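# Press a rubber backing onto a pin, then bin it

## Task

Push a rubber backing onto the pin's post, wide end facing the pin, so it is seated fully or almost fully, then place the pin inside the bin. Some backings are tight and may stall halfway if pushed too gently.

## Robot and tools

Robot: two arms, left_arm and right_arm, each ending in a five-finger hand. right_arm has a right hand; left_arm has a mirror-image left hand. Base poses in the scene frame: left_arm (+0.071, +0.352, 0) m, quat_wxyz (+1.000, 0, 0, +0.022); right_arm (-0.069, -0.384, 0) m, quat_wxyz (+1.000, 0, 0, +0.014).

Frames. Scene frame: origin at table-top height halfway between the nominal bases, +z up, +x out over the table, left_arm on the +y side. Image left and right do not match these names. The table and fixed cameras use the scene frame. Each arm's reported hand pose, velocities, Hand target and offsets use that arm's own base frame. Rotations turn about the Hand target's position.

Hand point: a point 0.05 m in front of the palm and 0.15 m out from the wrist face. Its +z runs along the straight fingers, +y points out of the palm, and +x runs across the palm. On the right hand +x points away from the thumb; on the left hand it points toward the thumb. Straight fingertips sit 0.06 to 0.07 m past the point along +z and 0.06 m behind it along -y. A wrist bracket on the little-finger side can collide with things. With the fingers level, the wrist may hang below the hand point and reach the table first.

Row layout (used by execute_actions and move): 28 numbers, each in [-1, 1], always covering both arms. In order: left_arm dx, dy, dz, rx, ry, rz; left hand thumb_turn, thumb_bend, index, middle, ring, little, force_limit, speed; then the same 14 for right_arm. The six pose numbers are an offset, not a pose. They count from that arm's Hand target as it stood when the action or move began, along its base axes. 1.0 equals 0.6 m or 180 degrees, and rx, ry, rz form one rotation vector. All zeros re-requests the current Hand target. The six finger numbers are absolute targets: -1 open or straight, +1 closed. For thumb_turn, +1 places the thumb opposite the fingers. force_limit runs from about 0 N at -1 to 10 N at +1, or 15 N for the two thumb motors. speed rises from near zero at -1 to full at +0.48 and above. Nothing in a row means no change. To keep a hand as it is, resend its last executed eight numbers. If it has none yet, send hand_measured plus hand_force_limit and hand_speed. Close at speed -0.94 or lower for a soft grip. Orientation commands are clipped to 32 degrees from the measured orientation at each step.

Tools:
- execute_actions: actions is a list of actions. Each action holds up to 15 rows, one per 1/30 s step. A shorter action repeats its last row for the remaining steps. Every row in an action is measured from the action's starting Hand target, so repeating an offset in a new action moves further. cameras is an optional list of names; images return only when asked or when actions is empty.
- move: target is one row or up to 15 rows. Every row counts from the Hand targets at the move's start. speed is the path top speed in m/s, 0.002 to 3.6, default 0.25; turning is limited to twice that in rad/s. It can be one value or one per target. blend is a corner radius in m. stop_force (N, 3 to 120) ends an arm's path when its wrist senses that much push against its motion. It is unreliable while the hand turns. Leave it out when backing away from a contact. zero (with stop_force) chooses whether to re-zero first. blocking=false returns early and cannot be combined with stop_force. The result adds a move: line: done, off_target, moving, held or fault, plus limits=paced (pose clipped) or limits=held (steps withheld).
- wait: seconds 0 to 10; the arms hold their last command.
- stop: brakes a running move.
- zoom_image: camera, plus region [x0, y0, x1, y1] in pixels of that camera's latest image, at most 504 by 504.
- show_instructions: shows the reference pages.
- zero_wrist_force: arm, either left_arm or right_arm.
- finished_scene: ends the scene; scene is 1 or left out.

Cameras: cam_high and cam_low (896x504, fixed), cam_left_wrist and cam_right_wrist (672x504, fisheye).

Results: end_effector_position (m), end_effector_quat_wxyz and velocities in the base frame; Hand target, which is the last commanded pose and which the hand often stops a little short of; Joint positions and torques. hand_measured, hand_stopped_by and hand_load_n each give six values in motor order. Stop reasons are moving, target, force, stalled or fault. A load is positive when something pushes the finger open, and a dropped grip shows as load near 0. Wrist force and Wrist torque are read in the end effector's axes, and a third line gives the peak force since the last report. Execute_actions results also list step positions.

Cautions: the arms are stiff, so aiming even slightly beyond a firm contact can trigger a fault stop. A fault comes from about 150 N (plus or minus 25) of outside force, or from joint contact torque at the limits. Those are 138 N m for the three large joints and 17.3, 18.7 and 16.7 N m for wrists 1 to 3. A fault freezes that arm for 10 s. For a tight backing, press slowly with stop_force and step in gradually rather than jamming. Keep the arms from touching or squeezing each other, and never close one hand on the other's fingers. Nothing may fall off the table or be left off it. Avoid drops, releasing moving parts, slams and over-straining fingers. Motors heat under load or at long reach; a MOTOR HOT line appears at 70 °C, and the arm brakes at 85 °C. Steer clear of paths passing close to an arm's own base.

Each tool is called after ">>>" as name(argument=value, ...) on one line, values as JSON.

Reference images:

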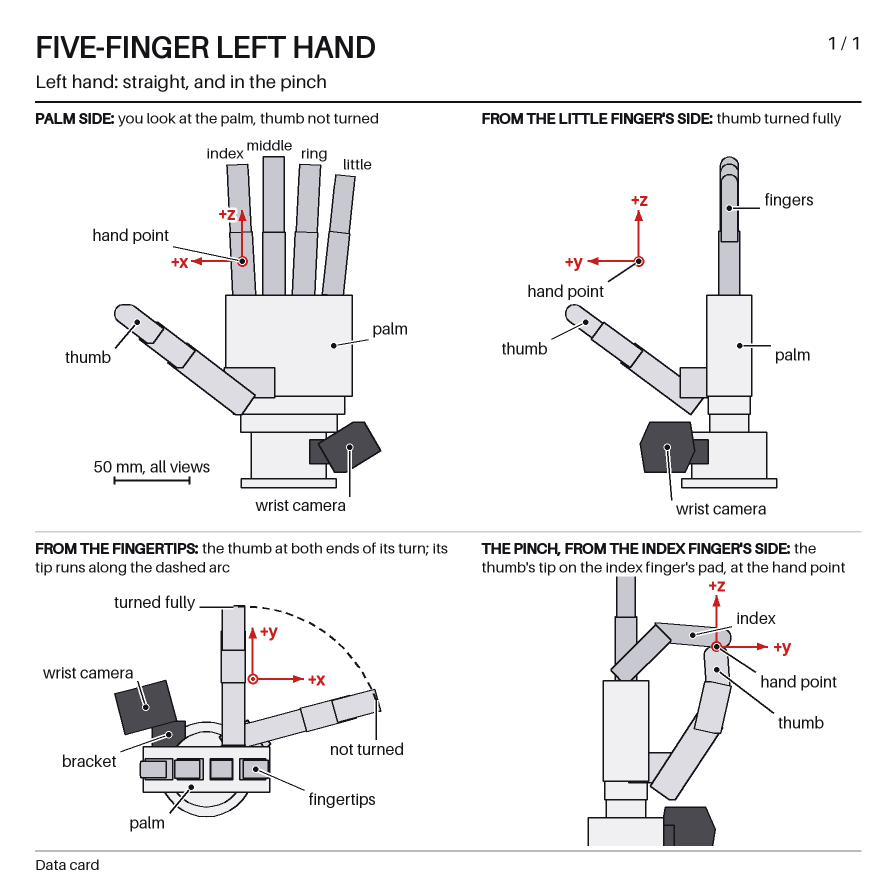

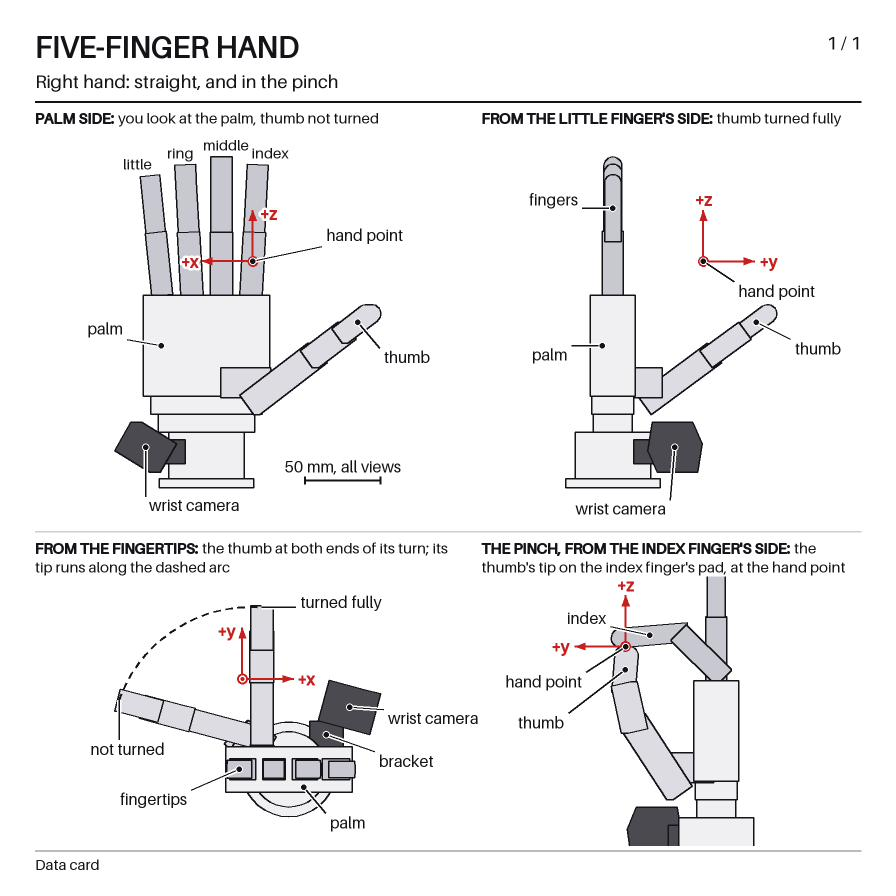

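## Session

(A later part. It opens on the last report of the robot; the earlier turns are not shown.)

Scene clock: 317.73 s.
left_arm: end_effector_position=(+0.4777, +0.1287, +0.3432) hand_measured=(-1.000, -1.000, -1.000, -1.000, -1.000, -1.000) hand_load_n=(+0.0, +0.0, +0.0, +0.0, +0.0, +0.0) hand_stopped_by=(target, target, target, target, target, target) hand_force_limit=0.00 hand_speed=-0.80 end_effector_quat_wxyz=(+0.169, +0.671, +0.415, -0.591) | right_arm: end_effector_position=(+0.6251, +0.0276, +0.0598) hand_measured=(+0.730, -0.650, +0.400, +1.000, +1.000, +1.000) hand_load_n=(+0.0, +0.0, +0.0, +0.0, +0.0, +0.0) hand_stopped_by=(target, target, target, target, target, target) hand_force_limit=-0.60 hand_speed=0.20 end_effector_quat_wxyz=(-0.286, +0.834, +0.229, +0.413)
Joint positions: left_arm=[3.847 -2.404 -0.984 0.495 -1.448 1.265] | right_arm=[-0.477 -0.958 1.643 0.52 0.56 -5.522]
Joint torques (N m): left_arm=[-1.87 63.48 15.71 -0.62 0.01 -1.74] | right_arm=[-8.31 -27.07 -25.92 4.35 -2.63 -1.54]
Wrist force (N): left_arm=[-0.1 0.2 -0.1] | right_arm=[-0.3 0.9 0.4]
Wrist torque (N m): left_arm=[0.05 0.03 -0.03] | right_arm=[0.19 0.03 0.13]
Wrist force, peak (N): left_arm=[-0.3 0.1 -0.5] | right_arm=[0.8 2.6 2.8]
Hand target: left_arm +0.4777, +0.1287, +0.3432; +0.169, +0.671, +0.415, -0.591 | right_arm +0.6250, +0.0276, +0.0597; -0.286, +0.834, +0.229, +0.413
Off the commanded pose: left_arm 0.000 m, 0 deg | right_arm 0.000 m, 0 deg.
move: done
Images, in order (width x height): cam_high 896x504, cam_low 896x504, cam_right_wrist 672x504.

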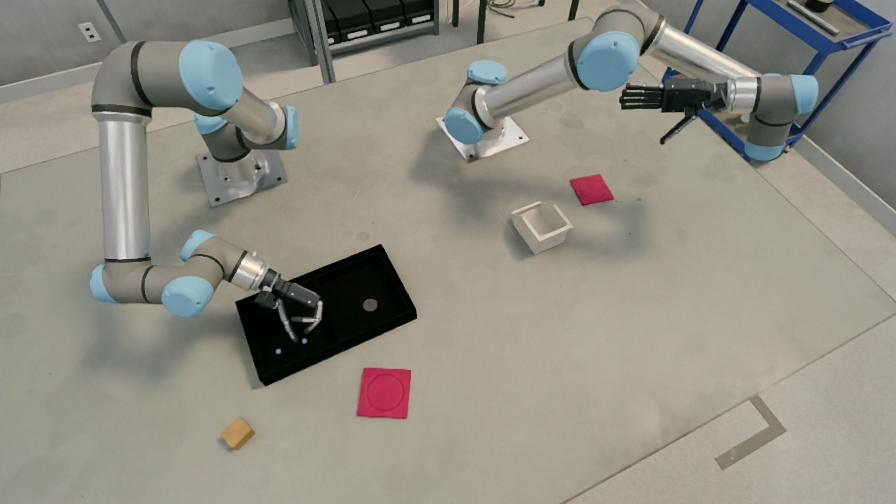

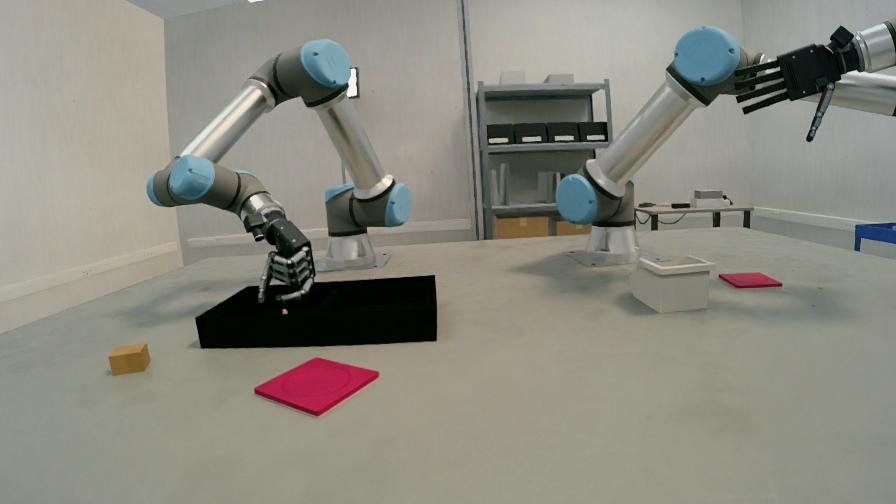

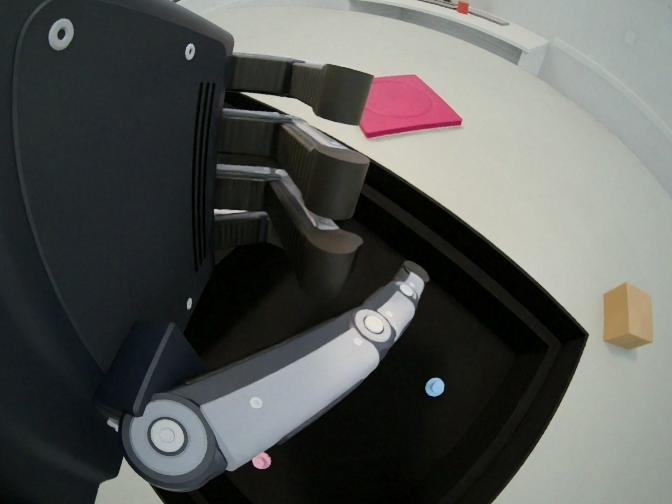

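>>> move(target=[0,0,0,0,0,0,-1,-1,-1,-1,-1,-1,0,-0.8,-0.03,0,-0.035,0,0,0,0.73,-0.65,0.4,1,1,1,-0.6,0.2], speed=0.08, cameras=["cam_high","cam_low","cam_right_wrist"])

>>> zoom_image(camera="cam_right_wrist", region=[320, 220, 440, 316])

>>> zoom_image(camera="cam_high", region=[260, 300, 340, 364])

>>> zoom_image(camera="cam_low", region=[240, 260, 340, 340])

Scene clock: 322.17 s.
left_arm: end_effector_position=(+0.4777, +0.1287, +0.3432) hand_measured=(-1.000, -1.000, -1.000, -1.000, -1.000, -1.000) hand_load_n=(+0.0, +0.0, +0.0, +0.0, +0.0, +0.0) hand_stopped_by=(target, target, target, target, target, target) hand_force_limit=0.00 hand_speed=-0.80 end_effector_quat_wxyz=(+0.169, +0.671, +0.415, -0.591) | right_arm: end_effector_position=(+0.6071, +0.0276, +0.0388) hand_measured=(+0.730, -0.650, +0.400, +1.000, +1.000, +1.000) hand_load_n=(+0.0, +0.0, +0.0, +0.0, +0.0, +0.5) hand_stopped_by=(target, target, target, target, target, target) hand_force_limit=-0.60 hand_speed=0.20 end_effector_quat_wxyz=(-0.286, +0.834, +0.229, +0.413)
Joint positions: left_arm=[3.847 -2.404 -0.984 0.495 -1.448 1.265] | right_arm=[-0.496 -0.952 1.713 0.473 0.553 -5.555]
Joint torques (N m): left_arm=[-1.22 63.44 16.76 -0.75 0.01 -1.77] | right_arm=[-9.49 -26.15 -0.85 -0.26 -2.32 -1.43]
Wrist force (N): left_arm=[-0.2 0.1 -0.1] | right_arm=[-0.1 0.9 0.2]
Wrist torque (N m): left_arm=[0.03 0.06 -0.04] | right_arm=[0.21 0.04 0.14]
Wrist force, peak (N): left_arm=[-0.1 0.4 -0.1] | right_arm=[-0.1 1.2 0.5]
Hand target: left_arm +0.4777, +0.1287, +0.3432; +0.169, +0.671, +0.415, -0.591 | right_arm +0.6070, +0.0276, +0.0387; -0.286, +0.834, +0.229, +0.413
Off the commanded pose: left_arm 0.000 m, 0 deg | right_arm 0.000 m, 0 deg.
move: done
Images, in order (width x height): cam_high 896x504, cam_low 896x504, cam_right_wrist 672x504.

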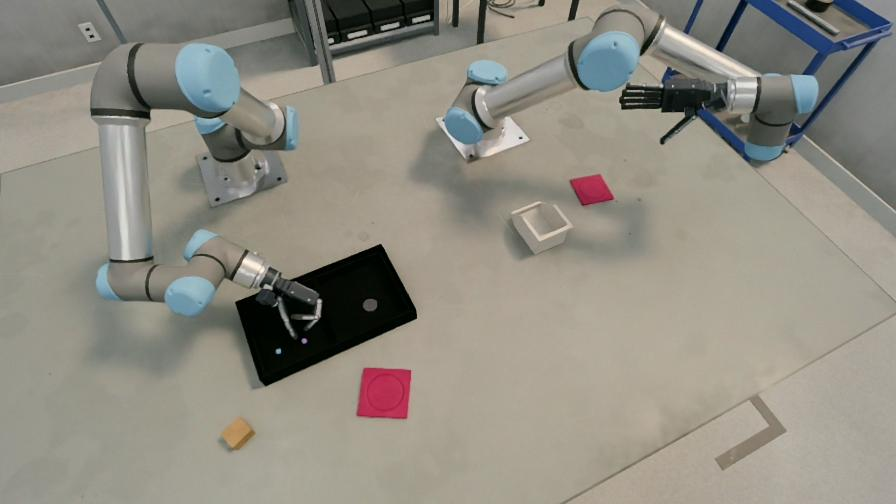

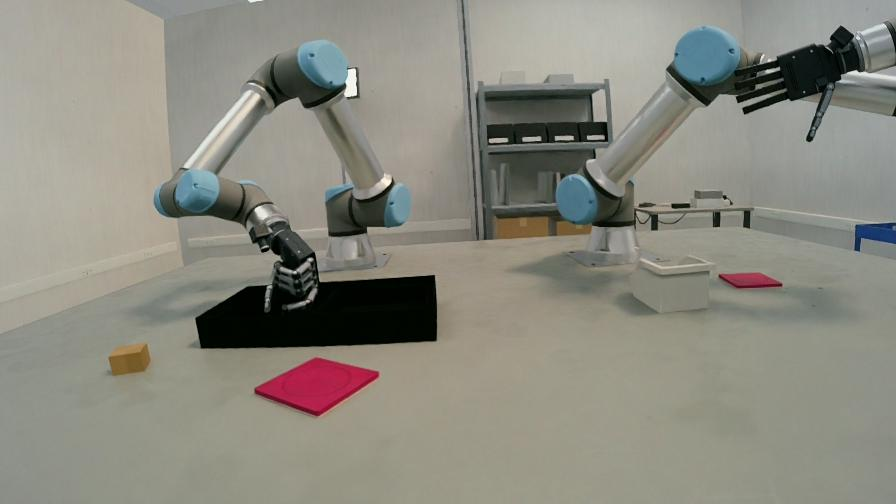

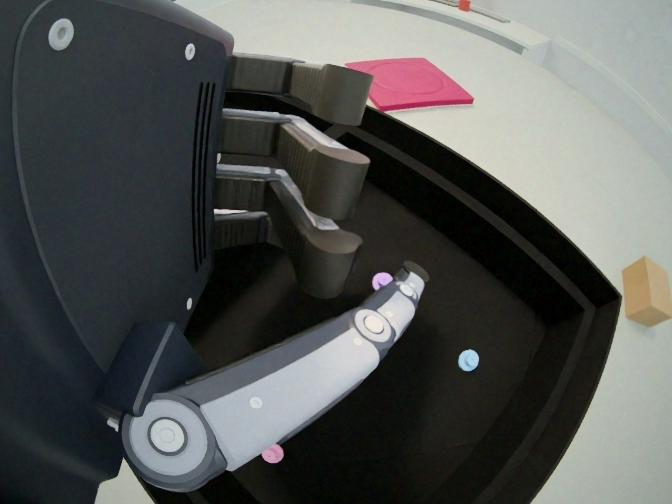

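Scaled by 4.200 from the camera's 672x504 image, which has a finer 960x720 frame.

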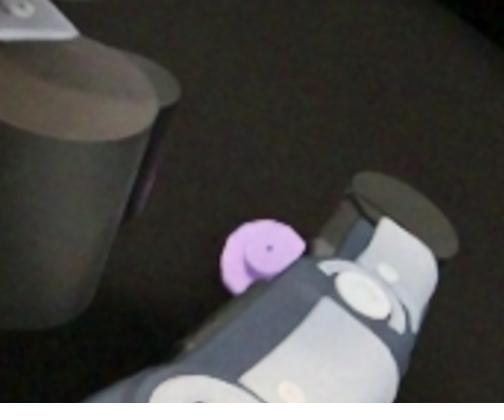

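Scaled by 6.300.

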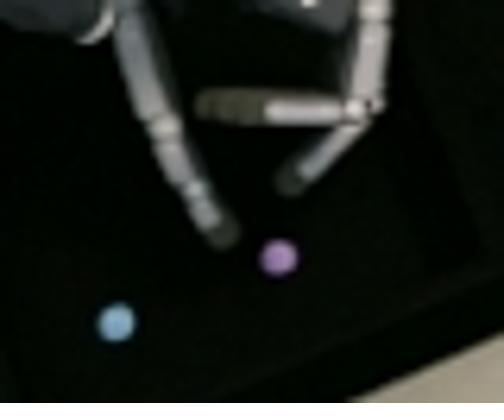

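Scaled by 5.040.

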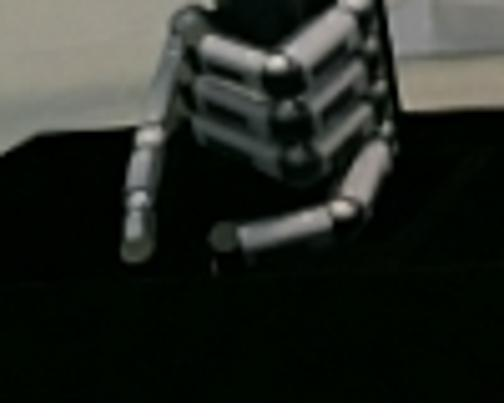

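>>> move(target=[0,0,0,0,0,0,-1,-1,-1,-1,-1,-1,0,-0.8,0.0158,-0.0017,-0.018,0,0,0,0.73,-0.65,0.4,1,1,1,-0.6,0.2], speed=0.06, cameras=["cam_high","cam_low","cam_right_wrist"])

>>> zoom_image(camera="cam_right_wrist", region=[320, 220, 440, 316])

>>> zoom_image(camera="cam_high", region=[260, 300, 340, 364])

Scene clock: 331.00 s.
left_arm: end_effector_position=(+0.4777, +0.1287, +0.3432) hand_measured=(-1.000, -1.000, -1.000, -1.000, -1.000, -1.000) hand_load_n=(+0.0, +0.0, +0.0, +0.0, +0.0, +0.0) hand_stopped_by=(target, target, target, target, target, target) hand_force_limit=0.00 hand_speed=-0.80 end_effector_quat_wxyz=(+0.169, +0.671, +0.415, -0.591) | right_arm: end_effector_position=(+0.6165, +0.0265, +0.0280) hand_measured=(+0.730, -0.650, +0.400, +1.000, +1.000, +1.000) hand_load_n=(+0.0, +0.0, +0.0, +0.0, +0.0, +0.0) hand_stopped_by=(target, target, target, target, target, target) hand_force_limit=-0.60 hand_speed=0.20 end_effector_quat_wxyz=(-0.286, +0.834, +0.229, +0.413)
Joint positions: left_arm=[3.847 -2.404 -0.984 0.495 -1.448 1.265] | right_arm=[-0.488 -0.92 1.686 0.455 0.556 -5.541]
Joint torques (N m): left_arm=[-2.14 63.13 17.24 -0.64 -0.17 -1.68] | right_arm=[11.92 -27.9 -22.36 -0.23 0.31 1.22]
Wrist force (N): left_arm=[0.0 0.0 -0.1] | right_arm=[-0.4 0.6 0.4]
Wrist torque (N m): left_arm=[0.02 0.03 -0.02] | right_arm=[0.15 0.06 0.12]
Wrist force, peak (N): left_arm=[-0.3 0.1 -0.3] | right_arm=[-0.5 1.0 0.8]
Hand target: left_arm +0.4777, +0.1287, +0.3432; +0.169, +0.671, +0.415, -0.591 | right_arm +0.6165, +0.0265, +0.0279; -0.286, +0.834, +0.229, +0.413
Off the commanded pose: left_arm 0.000 m, 0 deg | right_arm 0.000 m, 0 deg.
move: done
Images, in order (width x height): cam_high 896x504, cam_low 896x504, cam_right_wrist 672x504.

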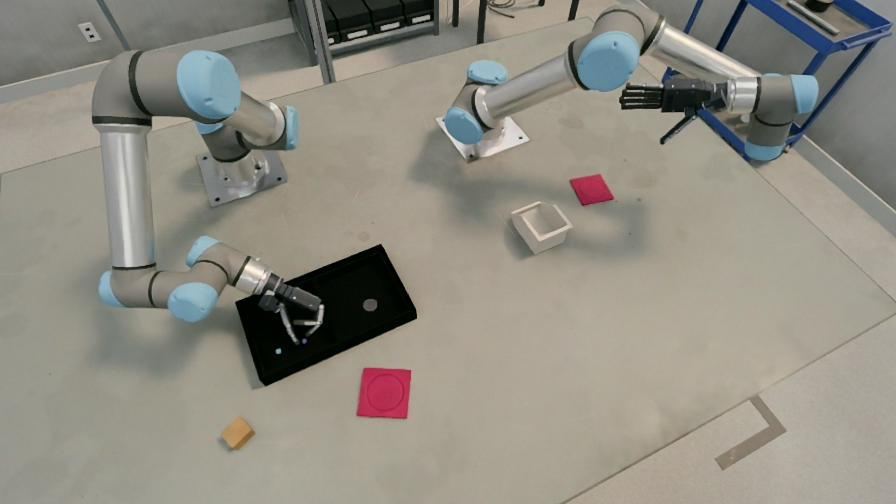

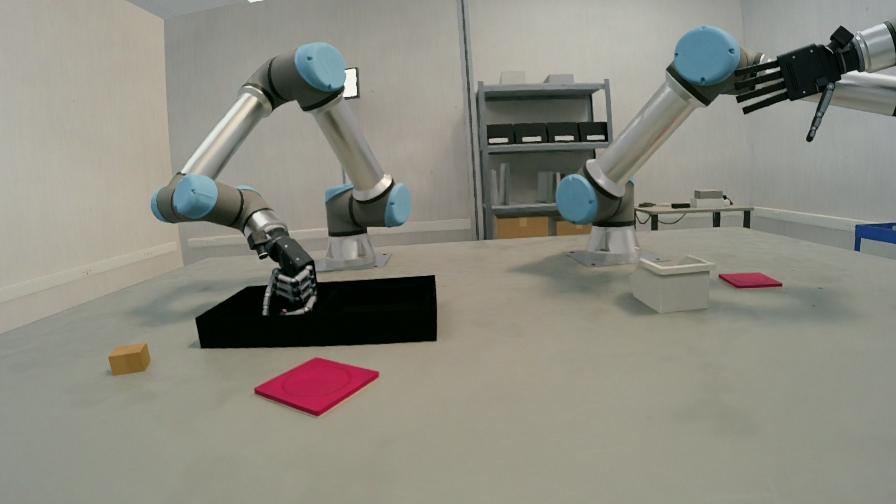

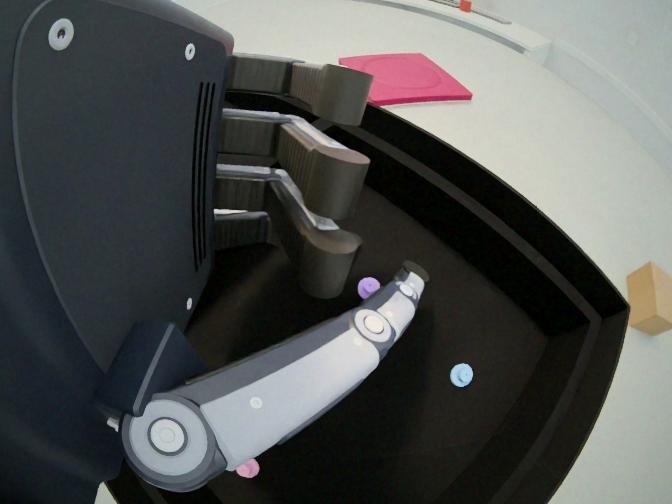

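Scaled by 4.200 from the camera's 672x504 image, which has a finer 960x720 frame.

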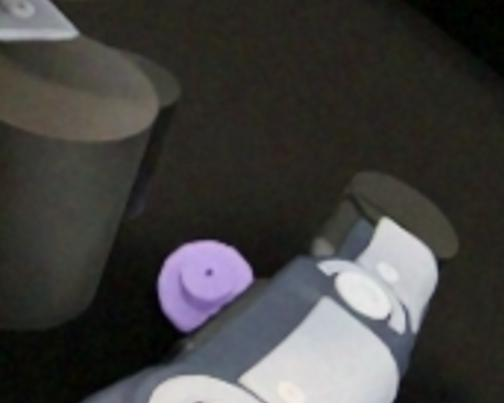

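Scaled by 6.300.

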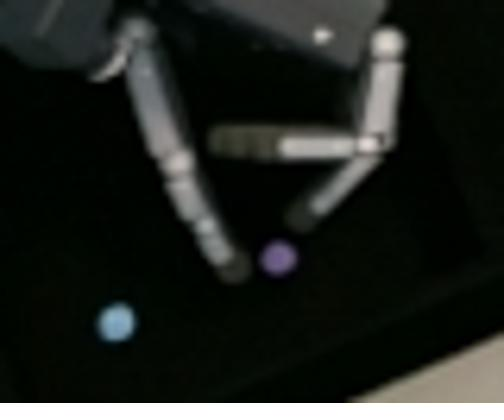

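>>> move(target=[[0,0,0,0,0,0,-1,-1,-1,-1,-1,-1,0,-0.8,-0.0008,-0.0033,-0.001,0,0,0,0.73,-0.65,0.4,1,1,1,-0.6,0.2],[0,0,0,0,0,0,-1,-1,-1,-1,-1,-1,0,-0.8,-0.0008,-0.0033,-0.045,0,0,0,0.73,-0.65,0.4,1,1,1,-0.6,0.2]], speed=0.015, stop_force=3, cameras=["cam_high","cam_low","cam_right_wrist"])

>>> zoom_image(camera="cam_right_wrist", region=[320, 220, 440, 316])

>>> zoom_image(camera="cam_high", region=[260, 300, 340, 364])

Scene clock: 337.57 s.
left_arm: end_effector_position=(+0.4777, +0.1287, +0.3432) hand_measured=(-1.000, -1.000, -1.000, -1.000, -1.000, -1.000) hand_load_n=(+0.0, +0.0, +0.0, +0.0, +0.0, +0.0) hand_stopped_by=(target, target, target, target, target, target) hand_force_limit=0.00 hand_speed=-0.80 end_effector_quat_wxyz=(+0.169, +0.671, +0.415, -0.591) | right_arm: end_effector_position=(+0.6160, +0.0246, +0.0143) hand_measured=(+0.730, -0.650, +0.400, +1.000, +1.000, +1.000) hand_load_n=(-2.5, +0.0, +0.0, +0.0, +0.0, +0.0) hand_stopped_by=(target, target, target, target, target, target) hand_force_limit=-0.60 hand_speed=0.20 end_effector_quat_wxyz=(-0.286, +0.834, +0.229, +0.413)
Joint positions: left_arm=[3.847 -2.404 -0.984 0.495 -1.448 1.265] | right_arm=[-0.492 -0.896 1.691 0.433 0.554 -5.549]
Joint torques (N m): left_arm=[-0.71 62.4 17.25 -0.7 -0.04 -1.78] | right_arm=[-9.11 -52.46 -21.37 4.49 0.54 -0.87]
Wrist force (N): left_arm=[-0.1 0.1 -0.2] | right_arm=[1.6 -0.3 -1.0]
Wrist torque (N m): left_arm=[0.04 0.03 -0.03] | right_arm=[0.09 0.02 0.05]
Wrist force, peak (N): left_arm=[-0.3 0.2 -0.4] | right_arm=[4.8 -3.4 -4.4]
Hand target: left_arm +0.4777, +0.1287, +0.3432; +0.169, +0.671, +0.415, -0.591 | right_arm +0.6160, +0.0246, +0.0143; -0.286, +0.834, +0.229, +0.413 (not the last commanded pose)
Off the commanded pose: left_arm 0.000 m, 0 deg | right_arm 0.013 m, 0 deg.
move: contact (right_arm); path passed 1 of 2 targets
Images, in order (width x height): cam_high 896x504, cam_low 896x504, cam_right_wrist 672x504.

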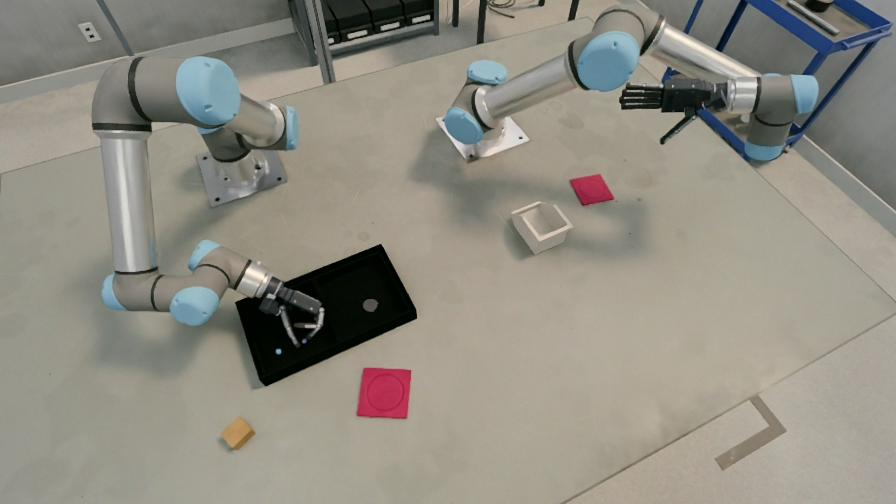

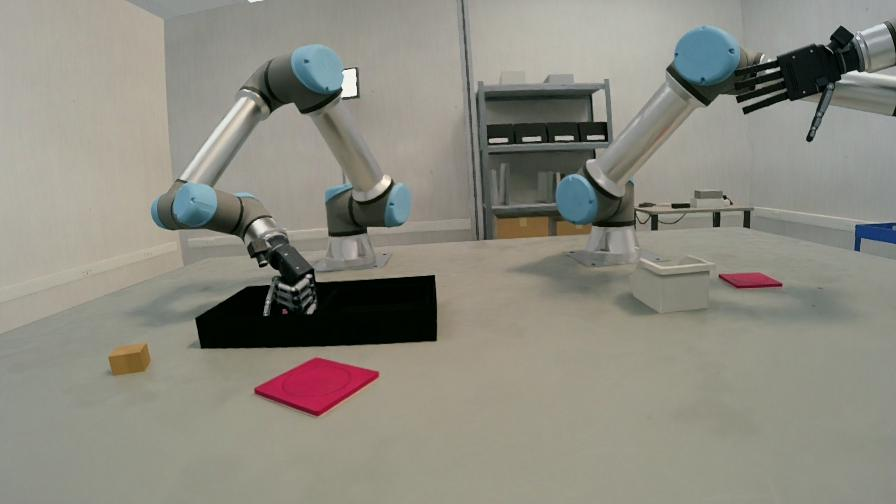

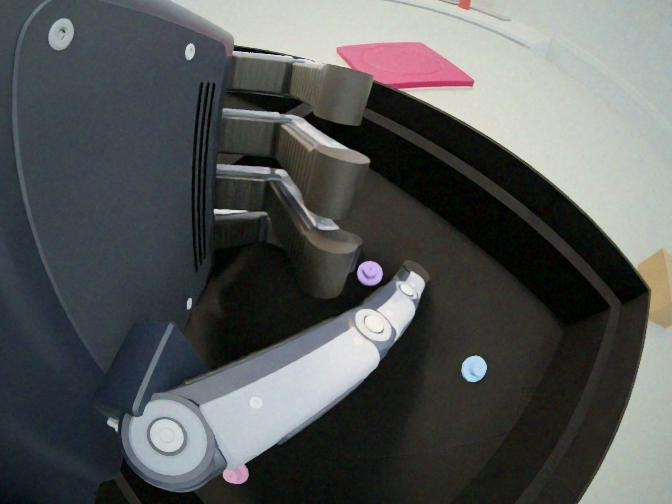

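Scaled by 4.200 from the camera's 672x504 image, which has a finer 960x720 frame.

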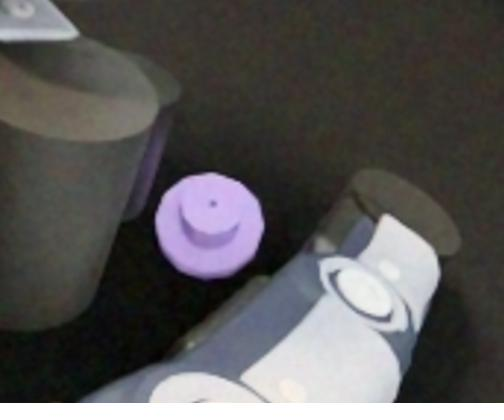

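Scaled by 6.300.

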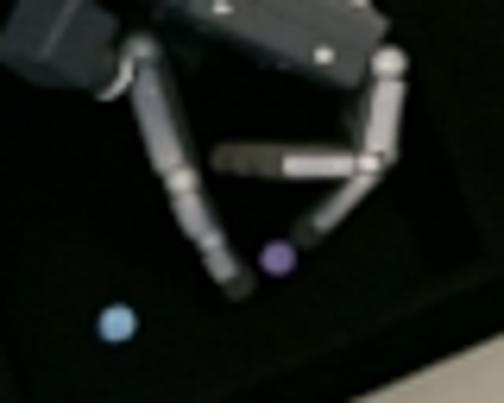

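>>> move(target=[0,0,0,0,0,0,-1,-1,-1,-1,-1,-1,0,-0.8,0,0,0.0009,0,0,0,0.73,-0.65,0.4,1,1,1,-0.6,0.2], speed=0.02)

>>> move(target=[0,0,0,0,0,0,-1,-1,-1,-1,-1,-1,0,-0.8,0,0,0,0,0,0,0.73,-0.2,0.4,1,1,1,-0.7,-0.88], speed=0.02, cameras=["cam_high","cam_right_wrist"])

>>> zoom_image(camera="cam_right_wrist", region=[340, 230, 410, 290])

>>> zoom_image(camera="cam_high", region=[260, 300, 340, 364])

Scene clock: 341.10 s.
left_arm: end_effector_position=(+0.4777, +0.1287, +0.3432) hand_measured=(-1.000, -1.000, -1.000, -1.000, -1.000, -1.000) hand_load_n=(+0.0, +0.0, +0.0, +0.0, -0.5, +0.0) hand_stopped_by=(target, target, target, target, target, target) hand_force_limit=0.00 hand_speed=-0.80 end_effector_quat_wxyz=(+0.169, +0.671, +0.415, -0.591) | right_arm: end_effector_position=(+0.6160, +0.0246, +0.0148) hand_measured=(+0.730, -0.650, +0.400, +1.000, +1.000, +1.000) hand_load_n=(-1.0, +0.0, +0.0, +0.0, +0.0, +0.0) hand_stopped_by=(target, target, target, target, target, target) hand_force_limit=-0.60 hand_speed=0.20 end_effector_quat_wxyz=(-0.286, +0.834, +0.229, +0.413)
Joint positions: left_arm=[3.847 -2.404 -0.984 0.495 -1.448 1.265] | right_arm=[-0.492 -0.897 1.691 0.434 0.554 -5.549]
Joint torques (N m): left_arm=[-1.14 62.29 17.57 -0.92 -0.03 -1.9] | right_arm=[-7.95 -51.7 -22.56 4.73 0.37 -0.6]
Wrist force (N): left_arm=[0.0 0.1 -0.2] | right_arm=[0.5 0.7 0.7]
Wrist torque (N m): left_arm=[0.04 0.02 -0.02] | right_arm=[0.15 0.02 0.11]
Wrist force, peak (N): left_arm=[-0.3 0.4 -0.2] | right_arm=[2.3 -0.5 -1.5]
Hand target: left_arm +0.4777, +0.1287, +0.3432; +0.169, +0.671, +0.415, -0.591 | right_arm +0.6160, +0.0246, +0.0149; -0.286, +0.834, +0.229, +0.413
Off the commanded pose: left_arm 0.000 m, 0 deg | right_arm 0.000 m, 0 deg.
move: done

Scene clock: 342.50 s.
left_arm: end_effector_position=(+0.4777, +0.1287, +0.3432) hand_measured=(-1.000, -1.000, -1.000, -1.000, -1.000, -1.000) hand_load_n=(+0.0, +0.0, +0.0, +0.0, +0.0, +0.0) hand_stopped_by=(target, target, target, target, target, target) hand_force_limit=0.00 hand_speed=-0.80 end_effector_quat_wxyz=(+0.169, +0.671, +0.415, -0.591) | right_arm: end_effector_position=(+0.6160, +0.0246, +0.0149) hand_measured=(+0.730, -0.450, +0.400, +1.000, +1.000, +1.000) hand_load_n=(+0.0, +2.5, +0.5, +0.0, +0.0, +0.0) hand_stopped_by=(target, force, target, target, target, target) hand_force_limit=-0.70 hand_speed=-0.88 end_effector_quat_wxyz=(-0.286, +0.834, +0.229, +0.413)
Joint positions: left_arm=[3.847 -2.404 -0.984 0.495 -1.448 1.265] | right_arm=[-0.492 -0.897 1.691 0.434 0.554 -5.549]
Joint torques (N m): left_arm=[-0.4 62.89 18.6 -0.82 -0.04 -1.77] | right_arm=[-7.74 -52.58 -22.24 4.52 -0.24 -0.86]
Wrist force (N): left_arm=[-0.2 0.1 -0.2] | right_arm=[0.0 0.4 0.3]
Wrist torque (N m): left_arm=[0.04 0.04 -0.03] | right_arm=[0.11 0.04 0.11]
Wrist force, peak (N): left_arm=[-0.3 0.2 -0.2] | right_arm=[-0.1 1.0 0.6]
Hand target: left_arm +0.4777, +0.1287, +0.3432; +0.169, +0.671, +0.415, -0.591 | right_arm +0.6160, +0.0246, +0.0149; -0.286, +0.834, +0.229, +0.413
Off the commanded pose: left_arm 0.000 m, 0 deg | right_arm 0.000 m, 0 deg.
move: done
Images, in order (width x height): cam_high 896x504, cam_right_wrist 672x504.

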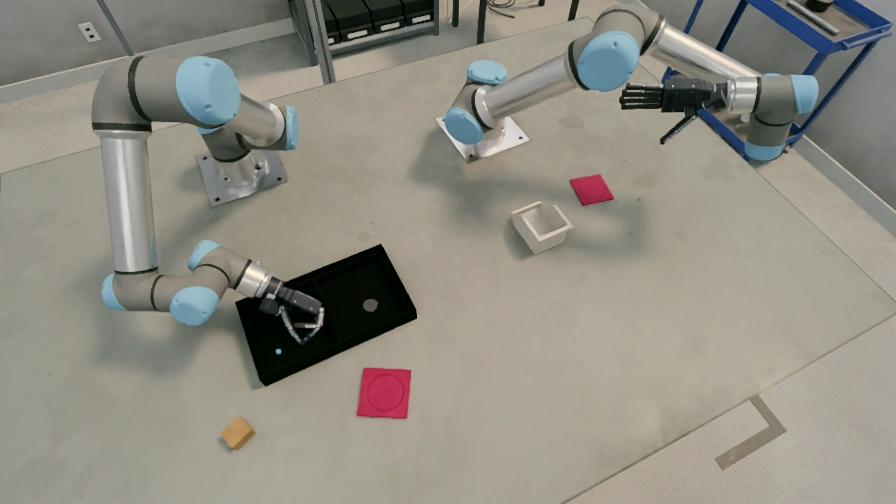

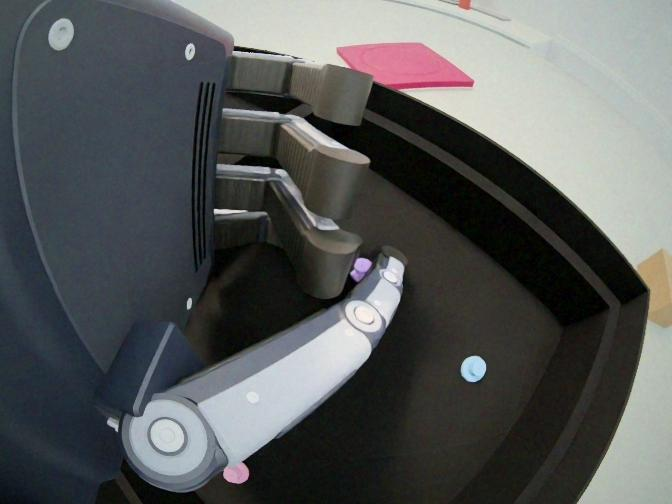

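Scaled by 7.200 from the camera's 672x504 image, which has a finer 960x720 frame.

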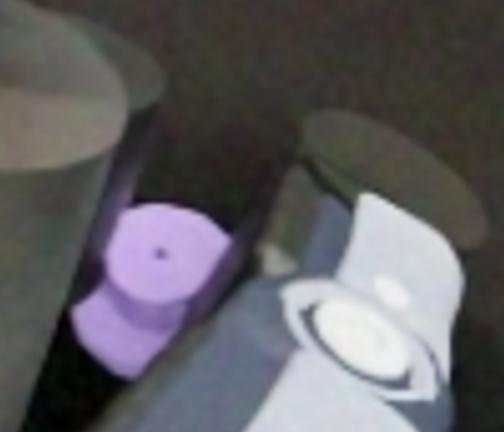

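Scaled by 6.300.

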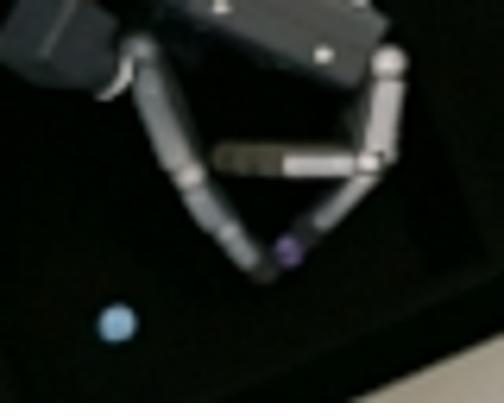

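>>> move(target=[0,0,0,0,0,0,-1,-1,-1,-1,-1,-1,0,-0.8,0,0,0,0,0,0,0.73,-0.25,0.4,1,1,1,-0.45,-0.9], speed=0.02)

>>> move(target=[0,0,0,0,0,0,-1,-1,-1,-1,-1,-1,0,-0.8,0,0,0.008,0,0,0,0.73,-0.25,0.4,1,1,1,-0.45,-0.9], speed=0.01, cameras=["cam_high","cam_right_wrist"])

>>> zoom_image(camera="cam_right_wrist", region=[340, 230, 410, 290])

Scene clock: 344.17 s.
left_arm: end_effector_position=(+0.4777, +0.1287, +0.3432) hand_measured=(-1.000, -1.000, -1.000, -1.000, -1.000, -1.000) hand_load_n=(+0.0, +0.0, +0.0, +0.0, +0.0, +0.0) hand_stopped_by=(target, target, target, target, target, target) hand_force_limit=0.00 hand_speed=-0.80 end_effector_quat_wxyz=(+0.169, +0.671, +0.415, -0.591) | right_arm: end_effector_position=(+0.6160, +0.0246, +0.0149) hand_measured=(+0.730, -0.444, +0.400, +1.000, +1.000, +1.000) hand_load_n=(+0.0, +4.5, +1.0, +0.0, +0.0, +0.0) hand_stopped_by=(target, force, target, target, target, target) hand_force_limit=-0.45 hand_speed=-0.90 end_effector_quat_wxyz=(-0.286, +0.834, +0.229, +0.413)
Joint positions: left_arm=[3.847 -2.404 -0.984 0.495 -1.448 1.265] | right_arm=[-0.492 -0.897 1.691 0.434 0.554 -5.549]
Joint torques (N m): left_arm=[-1.32 62.9 17.62 -0.85 -0.22 -1.73] | right_arm=[-7.36 -51.97 -21.64 4.27 -0.99 -0.82]
Wrist force (N): left_arm=[0.0 0.0 -0.2] | right_arm=[0.4 0.8 0.2]
Wrist torque (N m): left_arm=[0.02 0.03 -0.02] | right_arm=[0.15 0.00 0.13]
Wrist force, peak (N): left_arm=[-0.2 0.3 -0.4] | right_arm=[0.4 1.0 -0.2]
Hand target: left_arm +0.4777, +0.1287, +0.3432; +0.169, +0.671, +0.415, -0.591 | right_arm +0.6160, +0.0246, +0.0149; -0.286, +0.834, +0.229, +0.413
Off the commanded pose: left_arm 0.000 m, 0 deg | right_arm 0.000 m, 0 deg.
move: done

Scene clock: 344.90 s.
left_arm: end_effector_position=(+0.4777, +0.1287, +0.3432) hand_measured=(-1.000, -1.000, -1.000, -1.000, -1.000, -1.000) hand_load_n=(+0.0, +0.0, +0.0, +0.0, -0.5, +0.0) hand_stopped_by=(target, target, target, target, target, target) hand_force_limit=0.00 hand_speed=-0.80 end_effector_quat_wxyz=(+0.169, +0.671, +0.415, -0.591) | right_arm: end_effector_position=(+0.6160, +0.0246, +0.0196) hand_measured=(+0.730, -0.444, +0.400, +1.000, +1.000, +1.000) hand_load_n=(+0.0, +4.5, +1.5, +0.0, +0.0, +0.0) hand_stopped_by=(target, force, target, target, target, target) hand_force_limit=-0.45 hand_speed=-0.90 end_effector_quat_wxyz=(-0.286, +0.834, +0.229, +0.413)
Joint positions: left_arm=[3.847 -2.404 -0.984 0.495 -1.448 1.265] | right_arm=[-0.492 -0.905 1.689 0.444 0.554 -5.549]
Joint torques (N m): left_arm=[-1.37 62.49 18.27 -0.9 -0.07 -1.86] | right_arm=[-6.17 -53.29 -23.05 4.26 -1.3 0.66]
Wrist force (N): left_arm=[-0.1 0.1 -0.1] | right_arm=[0.0 0.5 0.5]
Wrist torque (N m): left_arm=[0.03 0.04 -0.03] | right_arm=[0.13 0.00 0.13]
Wrist force, peak (N): left_arm=[-0.2 0.3 -0.1] | right_arm=[-0.1 0.9 0.6]
Hand target: left_arm +0.4777, +0.1287, +0.3432; +0.169, +0.671, +0.415, -0.591 | right_arm +0.6160, +0.0246, +0.0197; -0.286, +0.834, +0.229, +0.413
Off the commanded pose: left_arm 0.000 m, 0 deg | right_arm 0.000 m, 0 deg.
move: done
Images, in order (width x height): cam_high 896x504, cam_right_wrist 672x504.

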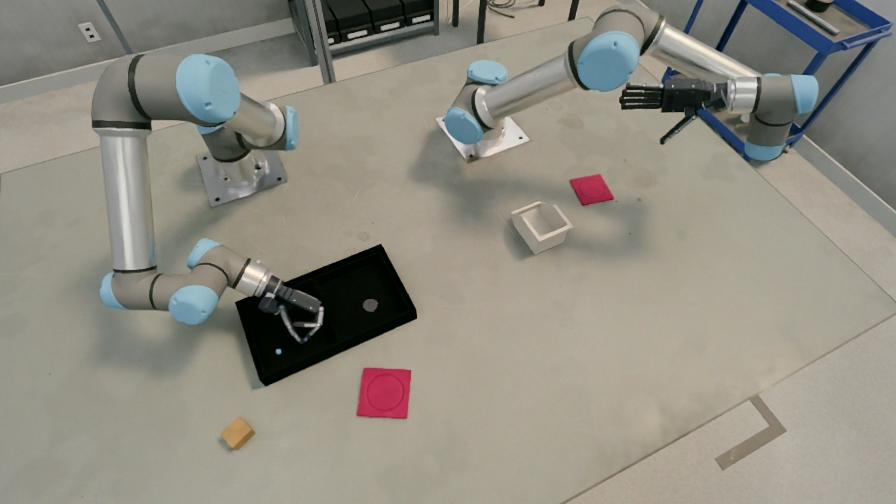

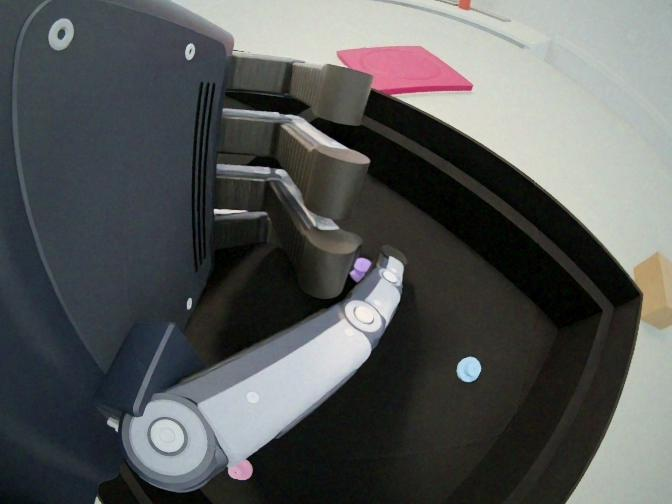

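Scaled by 7.200 from the camera's 672x504 image, which has a finer 960x720 frame.

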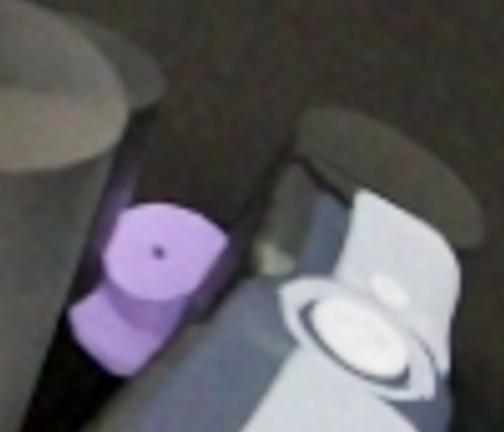

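>>> move(target=[[0,0,0,0,0,0,-1,-1,-1,-1,-1,-1,0,-0.8,0,0,0.13,0,0,0,0.73,-0.25,0.4,1,1,1,-0.45,-0.9],[0,0,0,0,0,0,-1,-1,-1,-1,-1,-1,0,-0.8,-0.0635,0.272,0.13,0,0,0,0.73,-0.25,0.4,1,1,1,-0.45,-0.9],[0,0,0,0,0,0,-1,-1,-1,-1,-1,-1,0,-0.8,-0.0635,0.272,0.035,0,0,0,0.73,-0.25,0.4,1,1,1,-0.45,-0.9]], speed=0.1, blend=[0.02,0.02,0], cameras=["all"])

>>> zoom_image(camera="cam_right_wrist", region=[330, 220, 430, 300])

>>> zoom_image(camera="cam_high", region=[310, 260, 400, 332])

Scene clock: 353.57 s.
left_arm: end_effector_position=(+0.4777, +0.1287, +0.3432) hand_measured=(-1.000, -1.000, -1.000, -1.000, -1.000, -1.000) hand_load_n=(+0.0, +0.0, +0.0, +0.0, +0.0, +0.0) hand_stopped_by=(target, target, target, target, target, target) hand_force_limit=0.00 hand_speed=-0.80 end_effector_quat_wxyz=(+0.169, +0.671, +0.415, -0.591) | right_arm: end_effector_position=(+0.5779, +0.1878, +0.0407) hand_measured=(+0.730, -0.444, +0.400, +1.000, +1.000, +1.000) hand_load_n=(+0.0, +4.5, +1.5, +0.0, +0.0, +0.0) hand_stopped_by=(target, force, target, target, target, target) hand_force_limit=-0.45 hand_speed=-0.90 end_effector_quat_wxyz=(-0.286, +0.834, +0.229, +0.413)
Joint positions: left_arm=[3.847 -2.404 -0.984 0.495 -1.448 1.265] | right_arm=[-0.155 -1.106 1.86 0.082 0.732 -5.063]
Joint torques (N m): left_arm=[-0.97 62.83 18.29 -0.86 -0.12 -1.85] | right_arm=[12.18 -21.09 -1.32 -0.83 0.77 1.5]
Wrist force (N): left_arm=[-0.1 0.3 -0.2] | right_arm=[-0.2 0.9 0.7]
Wrist torque (N m): left_arm=[0.06 0.03 -0.03] | right_arm=[0.16 0.01 0.01]
Wrist force, peak (N): left_arm=[-0.4 0.3 -0.2] | right_arm=[-0.8 1.1 0.9]
Hand target: left_arm +0.4777, +0.1287, +0.3432; +0.169, +0.671, +0.415, -0.591 | right_arm +0.5779, +0.1878, +0.0407; -0.286, +0.834, +0.229, +0.413
Off the commanded pose: left_arm 0.000 m, 0 deg | right_arm 0.000 m, 0 deg.
move: done

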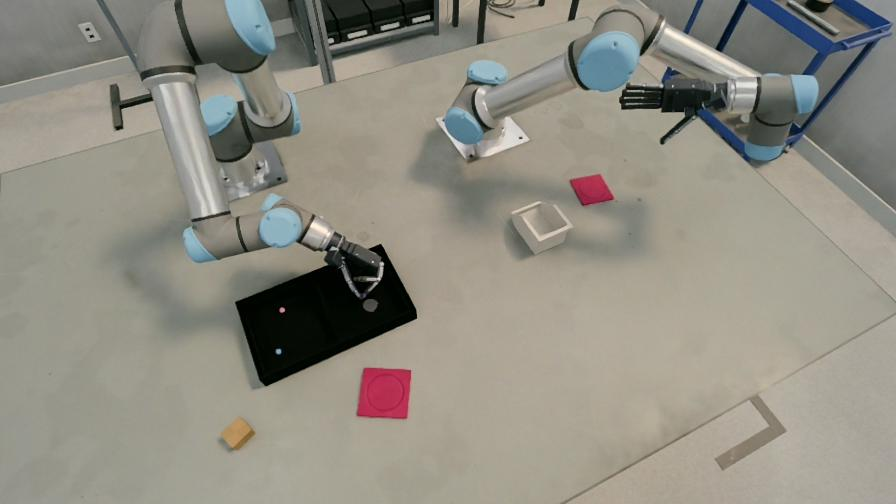

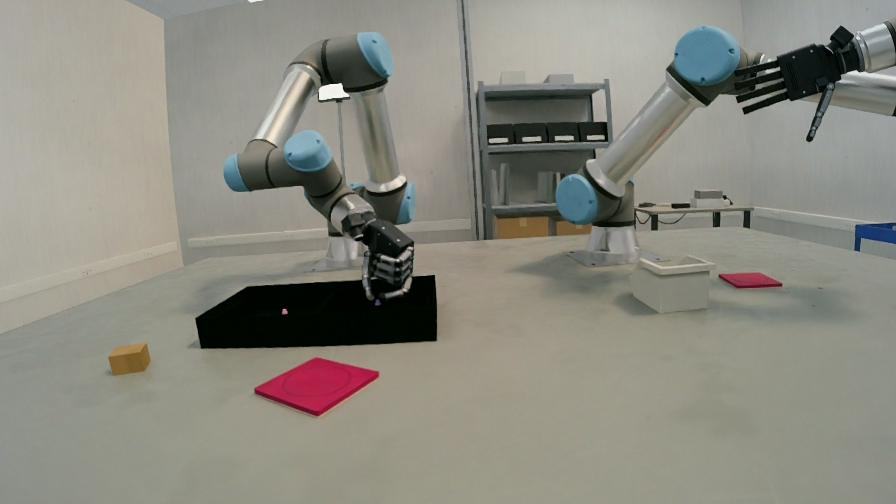

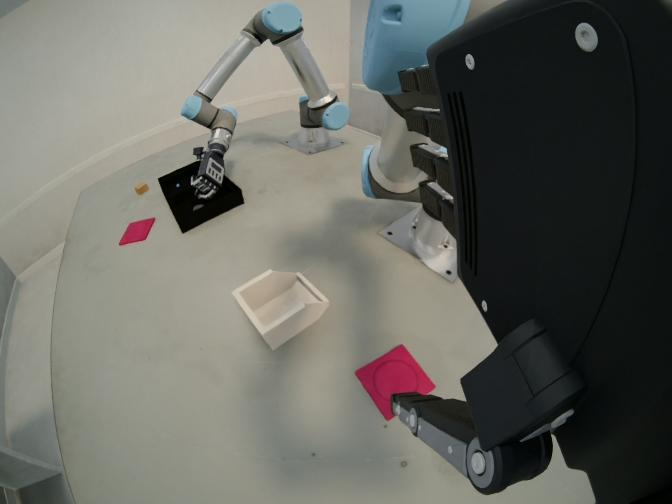

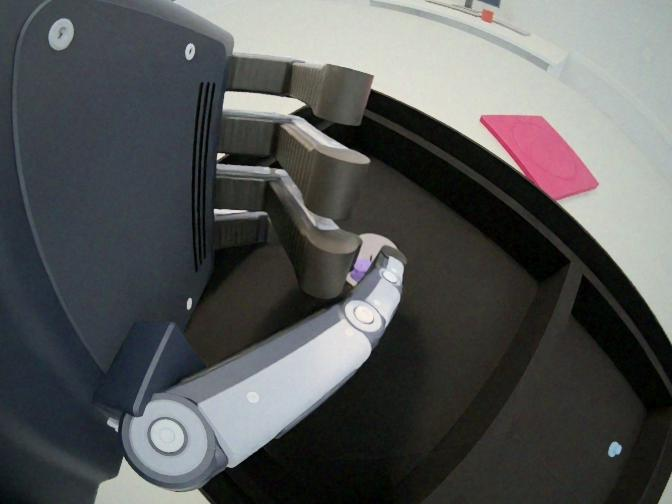

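Scaled by 5.040 from the camera's 672x504 image, which has a finer 960x720 frame.

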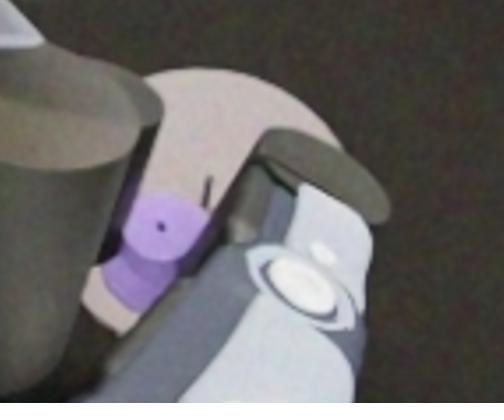

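Scaled by 5.600.

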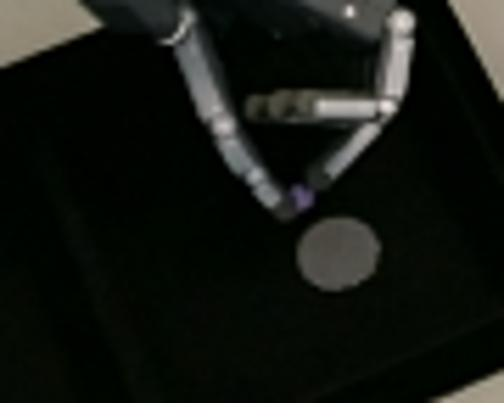

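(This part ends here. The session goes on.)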